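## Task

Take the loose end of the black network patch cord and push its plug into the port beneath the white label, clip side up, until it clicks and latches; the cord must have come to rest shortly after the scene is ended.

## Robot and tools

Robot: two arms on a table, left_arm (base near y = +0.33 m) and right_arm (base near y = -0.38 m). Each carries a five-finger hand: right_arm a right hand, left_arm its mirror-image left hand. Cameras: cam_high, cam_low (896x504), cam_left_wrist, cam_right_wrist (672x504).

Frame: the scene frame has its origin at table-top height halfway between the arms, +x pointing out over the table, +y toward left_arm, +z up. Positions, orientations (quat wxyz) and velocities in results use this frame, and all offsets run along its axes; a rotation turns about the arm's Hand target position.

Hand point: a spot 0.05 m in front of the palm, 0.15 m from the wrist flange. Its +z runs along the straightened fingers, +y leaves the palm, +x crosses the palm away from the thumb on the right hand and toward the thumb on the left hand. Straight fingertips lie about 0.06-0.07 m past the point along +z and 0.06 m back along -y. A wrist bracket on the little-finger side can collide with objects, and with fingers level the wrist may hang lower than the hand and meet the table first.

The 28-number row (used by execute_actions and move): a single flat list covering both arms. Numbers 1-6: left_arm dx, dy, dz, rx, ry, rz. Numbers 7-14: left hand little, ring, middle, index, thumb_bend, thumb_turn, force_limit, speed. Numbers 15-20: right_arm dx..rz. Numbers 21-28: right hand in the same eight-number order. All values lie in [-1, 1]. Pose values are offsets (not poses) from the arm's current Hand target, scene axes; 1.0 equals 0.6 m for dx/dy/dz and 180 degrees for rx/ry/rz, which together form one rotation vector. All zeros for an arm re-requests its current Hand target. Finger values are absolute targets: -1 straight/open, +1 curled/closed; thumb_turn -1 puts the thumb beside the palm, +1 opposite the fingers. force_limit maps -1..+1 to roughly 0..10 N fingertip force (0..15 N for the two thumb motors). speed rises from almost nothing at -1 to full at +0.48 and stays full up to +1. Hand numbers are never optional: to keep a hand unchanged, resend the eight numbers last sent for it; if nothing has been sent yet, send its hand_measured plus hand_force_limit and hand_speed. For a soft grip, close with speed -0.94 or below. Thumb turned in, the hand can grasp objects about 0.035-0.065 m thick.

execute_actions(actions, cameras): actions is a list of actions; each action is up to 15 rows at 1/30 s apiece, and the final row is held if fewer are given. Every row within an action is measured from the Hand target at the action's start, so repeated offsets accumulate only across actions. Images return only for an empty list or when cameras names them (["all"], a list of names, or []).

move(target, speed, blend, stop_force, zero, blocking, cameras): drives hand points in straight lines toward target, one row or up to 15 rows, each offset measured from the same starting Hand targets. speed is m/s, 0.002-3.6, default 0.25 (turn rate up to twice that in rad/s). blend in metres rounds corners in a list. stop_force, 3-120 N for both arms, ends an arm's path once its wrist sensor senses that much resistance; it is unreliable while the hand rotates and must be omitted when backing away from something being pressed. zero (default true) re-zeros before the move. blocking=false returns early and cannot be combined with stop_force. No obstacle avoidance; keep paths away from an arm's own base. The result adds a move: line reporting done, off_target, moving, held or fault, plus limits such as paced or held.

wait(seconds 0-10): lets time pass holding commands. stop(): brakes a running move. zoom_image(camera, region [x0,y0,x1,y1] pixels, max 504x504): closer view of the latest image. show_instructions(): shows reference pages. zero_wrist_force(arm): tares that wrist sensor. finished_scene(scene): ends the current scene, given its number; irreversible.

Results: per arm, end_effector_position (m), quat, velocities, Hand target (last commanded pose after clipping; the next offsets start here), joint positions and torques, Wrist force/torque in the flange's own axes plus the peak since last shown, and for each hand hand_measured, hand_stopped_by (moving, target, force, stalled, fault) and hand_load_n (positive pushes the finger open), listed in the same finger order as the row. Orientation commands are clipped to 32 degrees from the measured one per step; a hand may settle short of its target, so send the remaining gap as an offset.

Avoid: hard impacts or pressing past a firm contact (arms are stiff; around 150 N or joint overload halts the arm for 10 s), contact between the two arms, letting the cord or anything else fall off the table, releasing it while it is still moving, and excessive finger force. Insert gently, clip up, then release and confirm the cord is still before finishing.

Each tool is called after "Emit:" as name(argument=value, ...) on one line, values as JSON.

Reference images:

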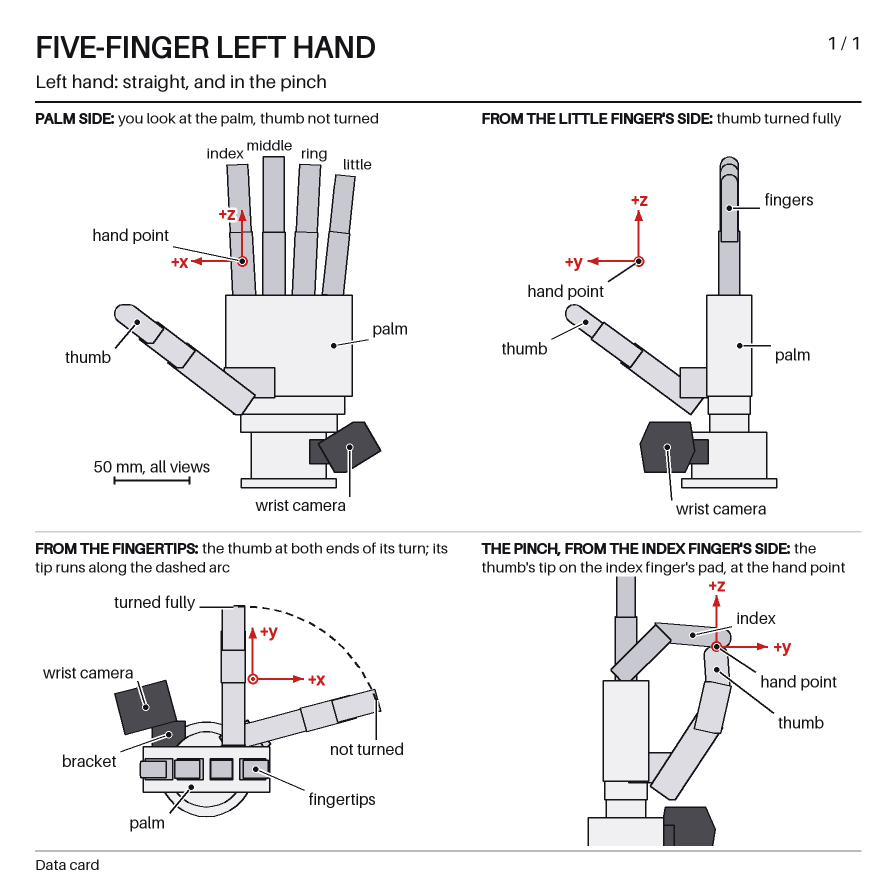

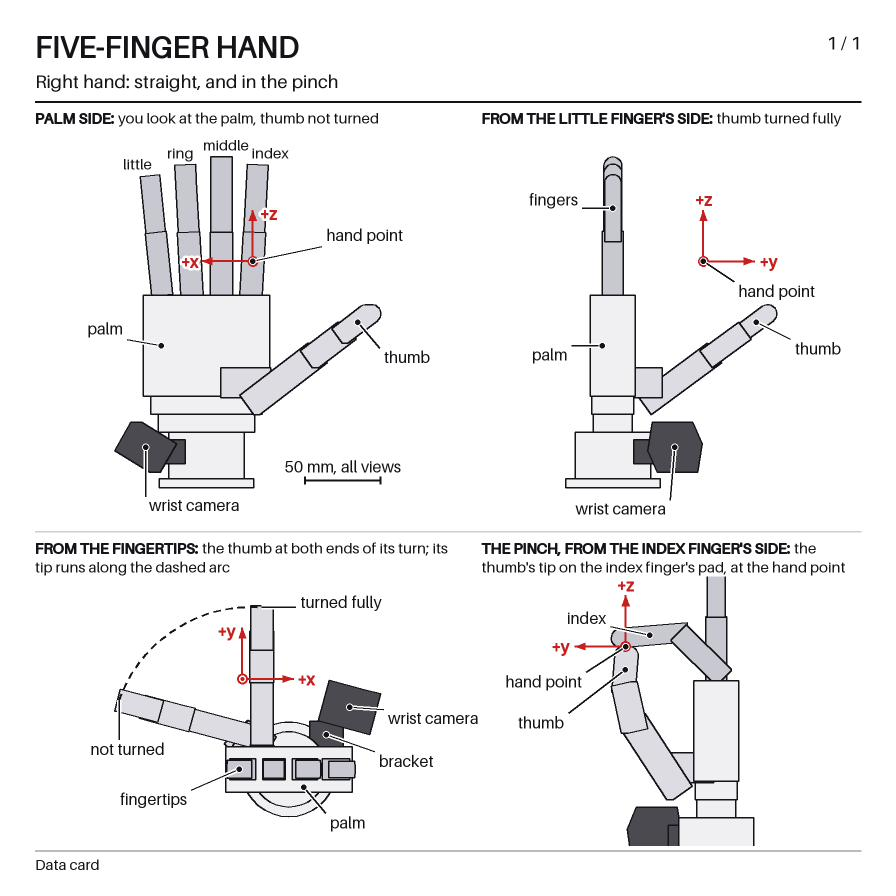

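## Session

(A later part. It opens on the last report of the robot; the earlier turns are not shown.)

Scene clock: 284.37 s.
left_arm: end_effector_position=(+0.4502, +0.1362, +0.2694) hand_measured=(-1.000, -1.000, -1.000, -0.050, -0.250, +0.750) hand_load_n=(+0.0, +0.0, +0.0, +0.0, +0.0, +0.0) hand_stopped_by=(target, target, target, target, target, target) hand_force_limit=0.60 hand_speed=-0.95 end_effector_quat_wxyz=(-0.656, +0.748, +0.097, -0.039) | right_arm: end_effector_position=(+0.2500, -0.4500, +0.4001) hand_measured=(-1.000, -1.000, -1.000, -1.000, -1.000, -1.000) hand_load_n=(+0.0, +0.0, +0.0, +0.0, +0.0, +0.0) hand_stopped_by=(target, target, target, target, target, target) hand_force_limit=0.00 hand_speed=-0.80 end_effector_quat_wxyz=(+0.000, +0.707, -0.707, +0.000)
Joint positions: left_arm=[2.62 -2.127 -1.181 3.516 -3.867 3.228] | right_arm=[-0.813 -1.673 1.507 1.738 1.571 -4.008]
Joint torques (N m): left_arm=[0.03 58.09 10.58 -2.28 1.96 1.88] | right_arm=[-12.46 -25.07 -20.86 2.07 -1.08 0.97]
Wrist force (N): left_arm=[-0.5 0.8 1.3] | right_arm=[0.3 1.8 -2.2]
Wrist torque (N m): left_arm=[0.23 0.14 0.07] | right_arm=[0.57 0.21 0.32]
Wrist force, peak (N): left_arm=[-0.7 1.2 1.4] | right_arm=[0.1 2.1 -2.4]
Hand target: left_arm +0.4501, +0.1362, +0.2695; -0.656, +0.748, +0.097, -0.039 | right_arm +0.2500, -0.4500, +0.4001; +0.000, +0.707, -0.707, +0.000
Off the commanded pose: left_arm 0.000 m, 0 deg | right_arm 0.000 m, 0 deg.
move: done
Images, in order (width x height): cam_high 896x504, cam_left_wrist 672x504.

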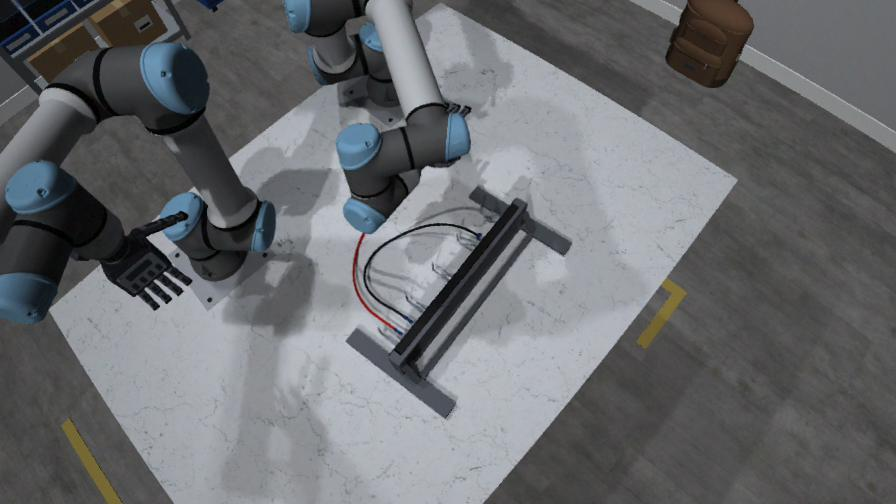

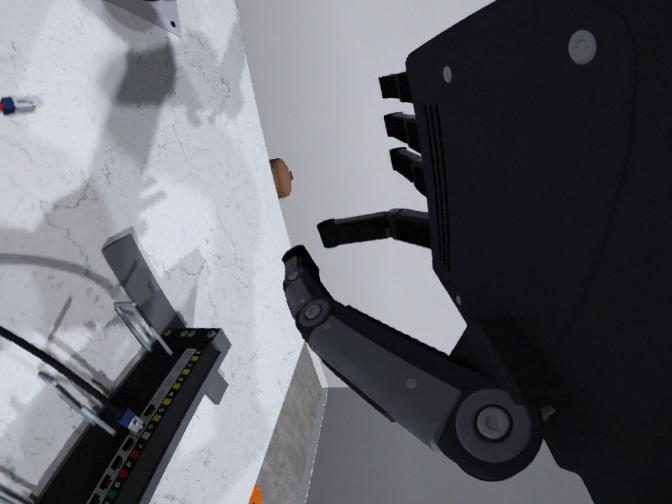

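Emit:
zoom_image(camera="cam_left_wrist", region=[90, 380, 190, 480])

Emit:
zoom_image(camera="cam_high", region=[450, 210, 510, 270])

Emit:
wait(seconds=1.5, cameras=["cam_high", "cam_left_wrist"])

Emit:
zoom_image(camera="cam_high", region=[450, 210, 510, 270])

Emit:
zoom_image(camera="cam_left_wrist", region=[90, 380, 190, 480])

Scaled by 5.040 from the camera's 672x504 image, which has a finer 960x720 frame.

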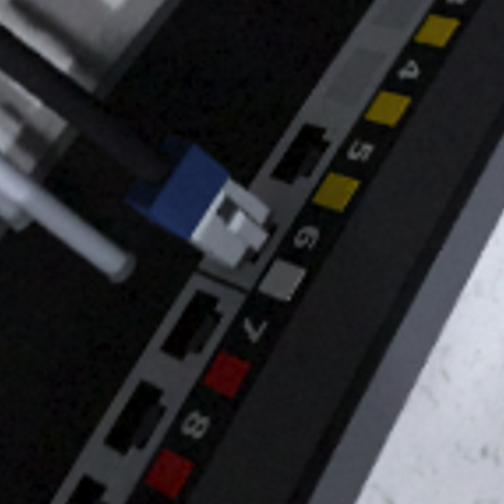

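Scaled by 8.400 from the camera's 896x504 image, which has a finer 1280x720 frame.

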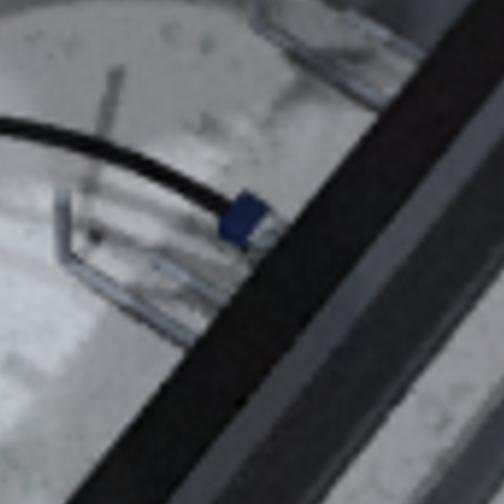

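Scene clock: 286.00 s.
left_arm: end_effector_position=(+0.4501, +0.1362, +0.2695) hand_measured=(-1.000, -1.000, -1.000, -0.050, -0.250, +0.750) hand_load_n=(+0.0, -0.5, +0.0, +0.0, +0.0, +0.0) hand_stopped_by=(target, target, target, target, target, target) hand_force_limit=0.60 hand_speed=-0.95 end_effector_quat_wxyz=(-0.656, +0.748, +0.097, -0.039) | right_arm: end_effector_position=(+0.2500, -0.4500, +0.4001) hand_measured=(-1.000, -1.000, -1.000, -1.000, -1.000, -1.000) hand_load_n=(+0.0, +0.0, +0.0, +0.0, +0.0, +0.0) hand_stopped_by=(target, target, target, target, target, target) hand_force_limit=0.00 hand_speed=-0.80 end_effector_quat_wxyz=(+0.000, +0.707, -0.707, +0.000)
Joint positions: left_arm=[2.62 -2.127 -1.181 3.516 -3.867 3.228] | right_arm=[-0.813 -1.673 1.507 1.738 1.571 -4.008]
Joint torques (N m): left_arm=[-7.29 58.12 11.5 -1.98 1.93 1.88] | right_arm=[-11.58 -23.99 -20.77 2.27 -0.98 0.76]
Wrist force (N): left_arm=[-0.5 0.9 1.5] | right_arm=[0.1 1.7 -2.1]
Wrist torque (N m): left_arm=[0.22 0.15 0.07] | right_arm=[0.55 0.21 0.30]
Wrist force, peak (N): left_arm=[-0.6 1.1 1.5] | right_arm=[0.1 2.1 -2.4]
Hand target: left_arm +0.4501, +0.1362, +0.2695; -0.656, +0.748, +0.097, -0.039 | right_arm +0.2500, -0.4500, +0.4001; +0.000, +0.707, -0.707, +0.000
Off the commanded pose: left_arm 0.000 m, 0 deg | right_arm 0.000 m, 0 deg.
wait: 1.50 s; at rest by 0.03 s
Images, in order (width x height): cam_high 896x504, cam_left_wrist 672x504.

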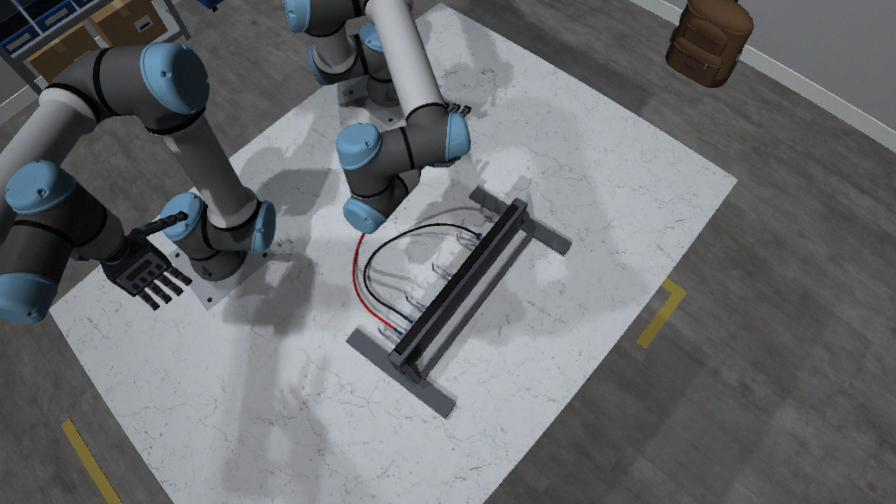

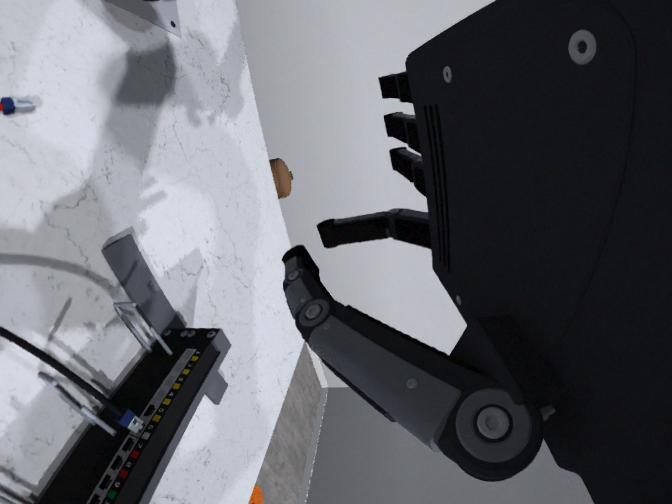

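Scaled by 8.400 from the camera's 896x504 image, which has a finer 1280x720 frame.

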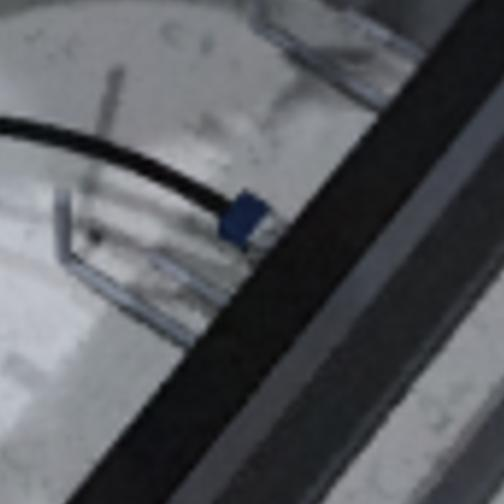

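Scaled by 5.040 from the camera's 672x504 image, which has a finer 960x720 frame.

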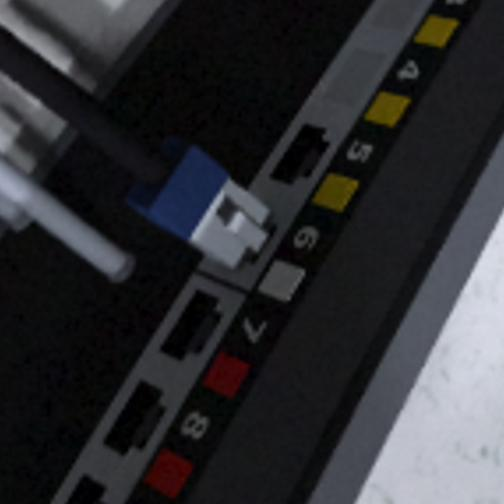

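Emit:
finished_scene(scene=2)

The scene is finished: the task was done.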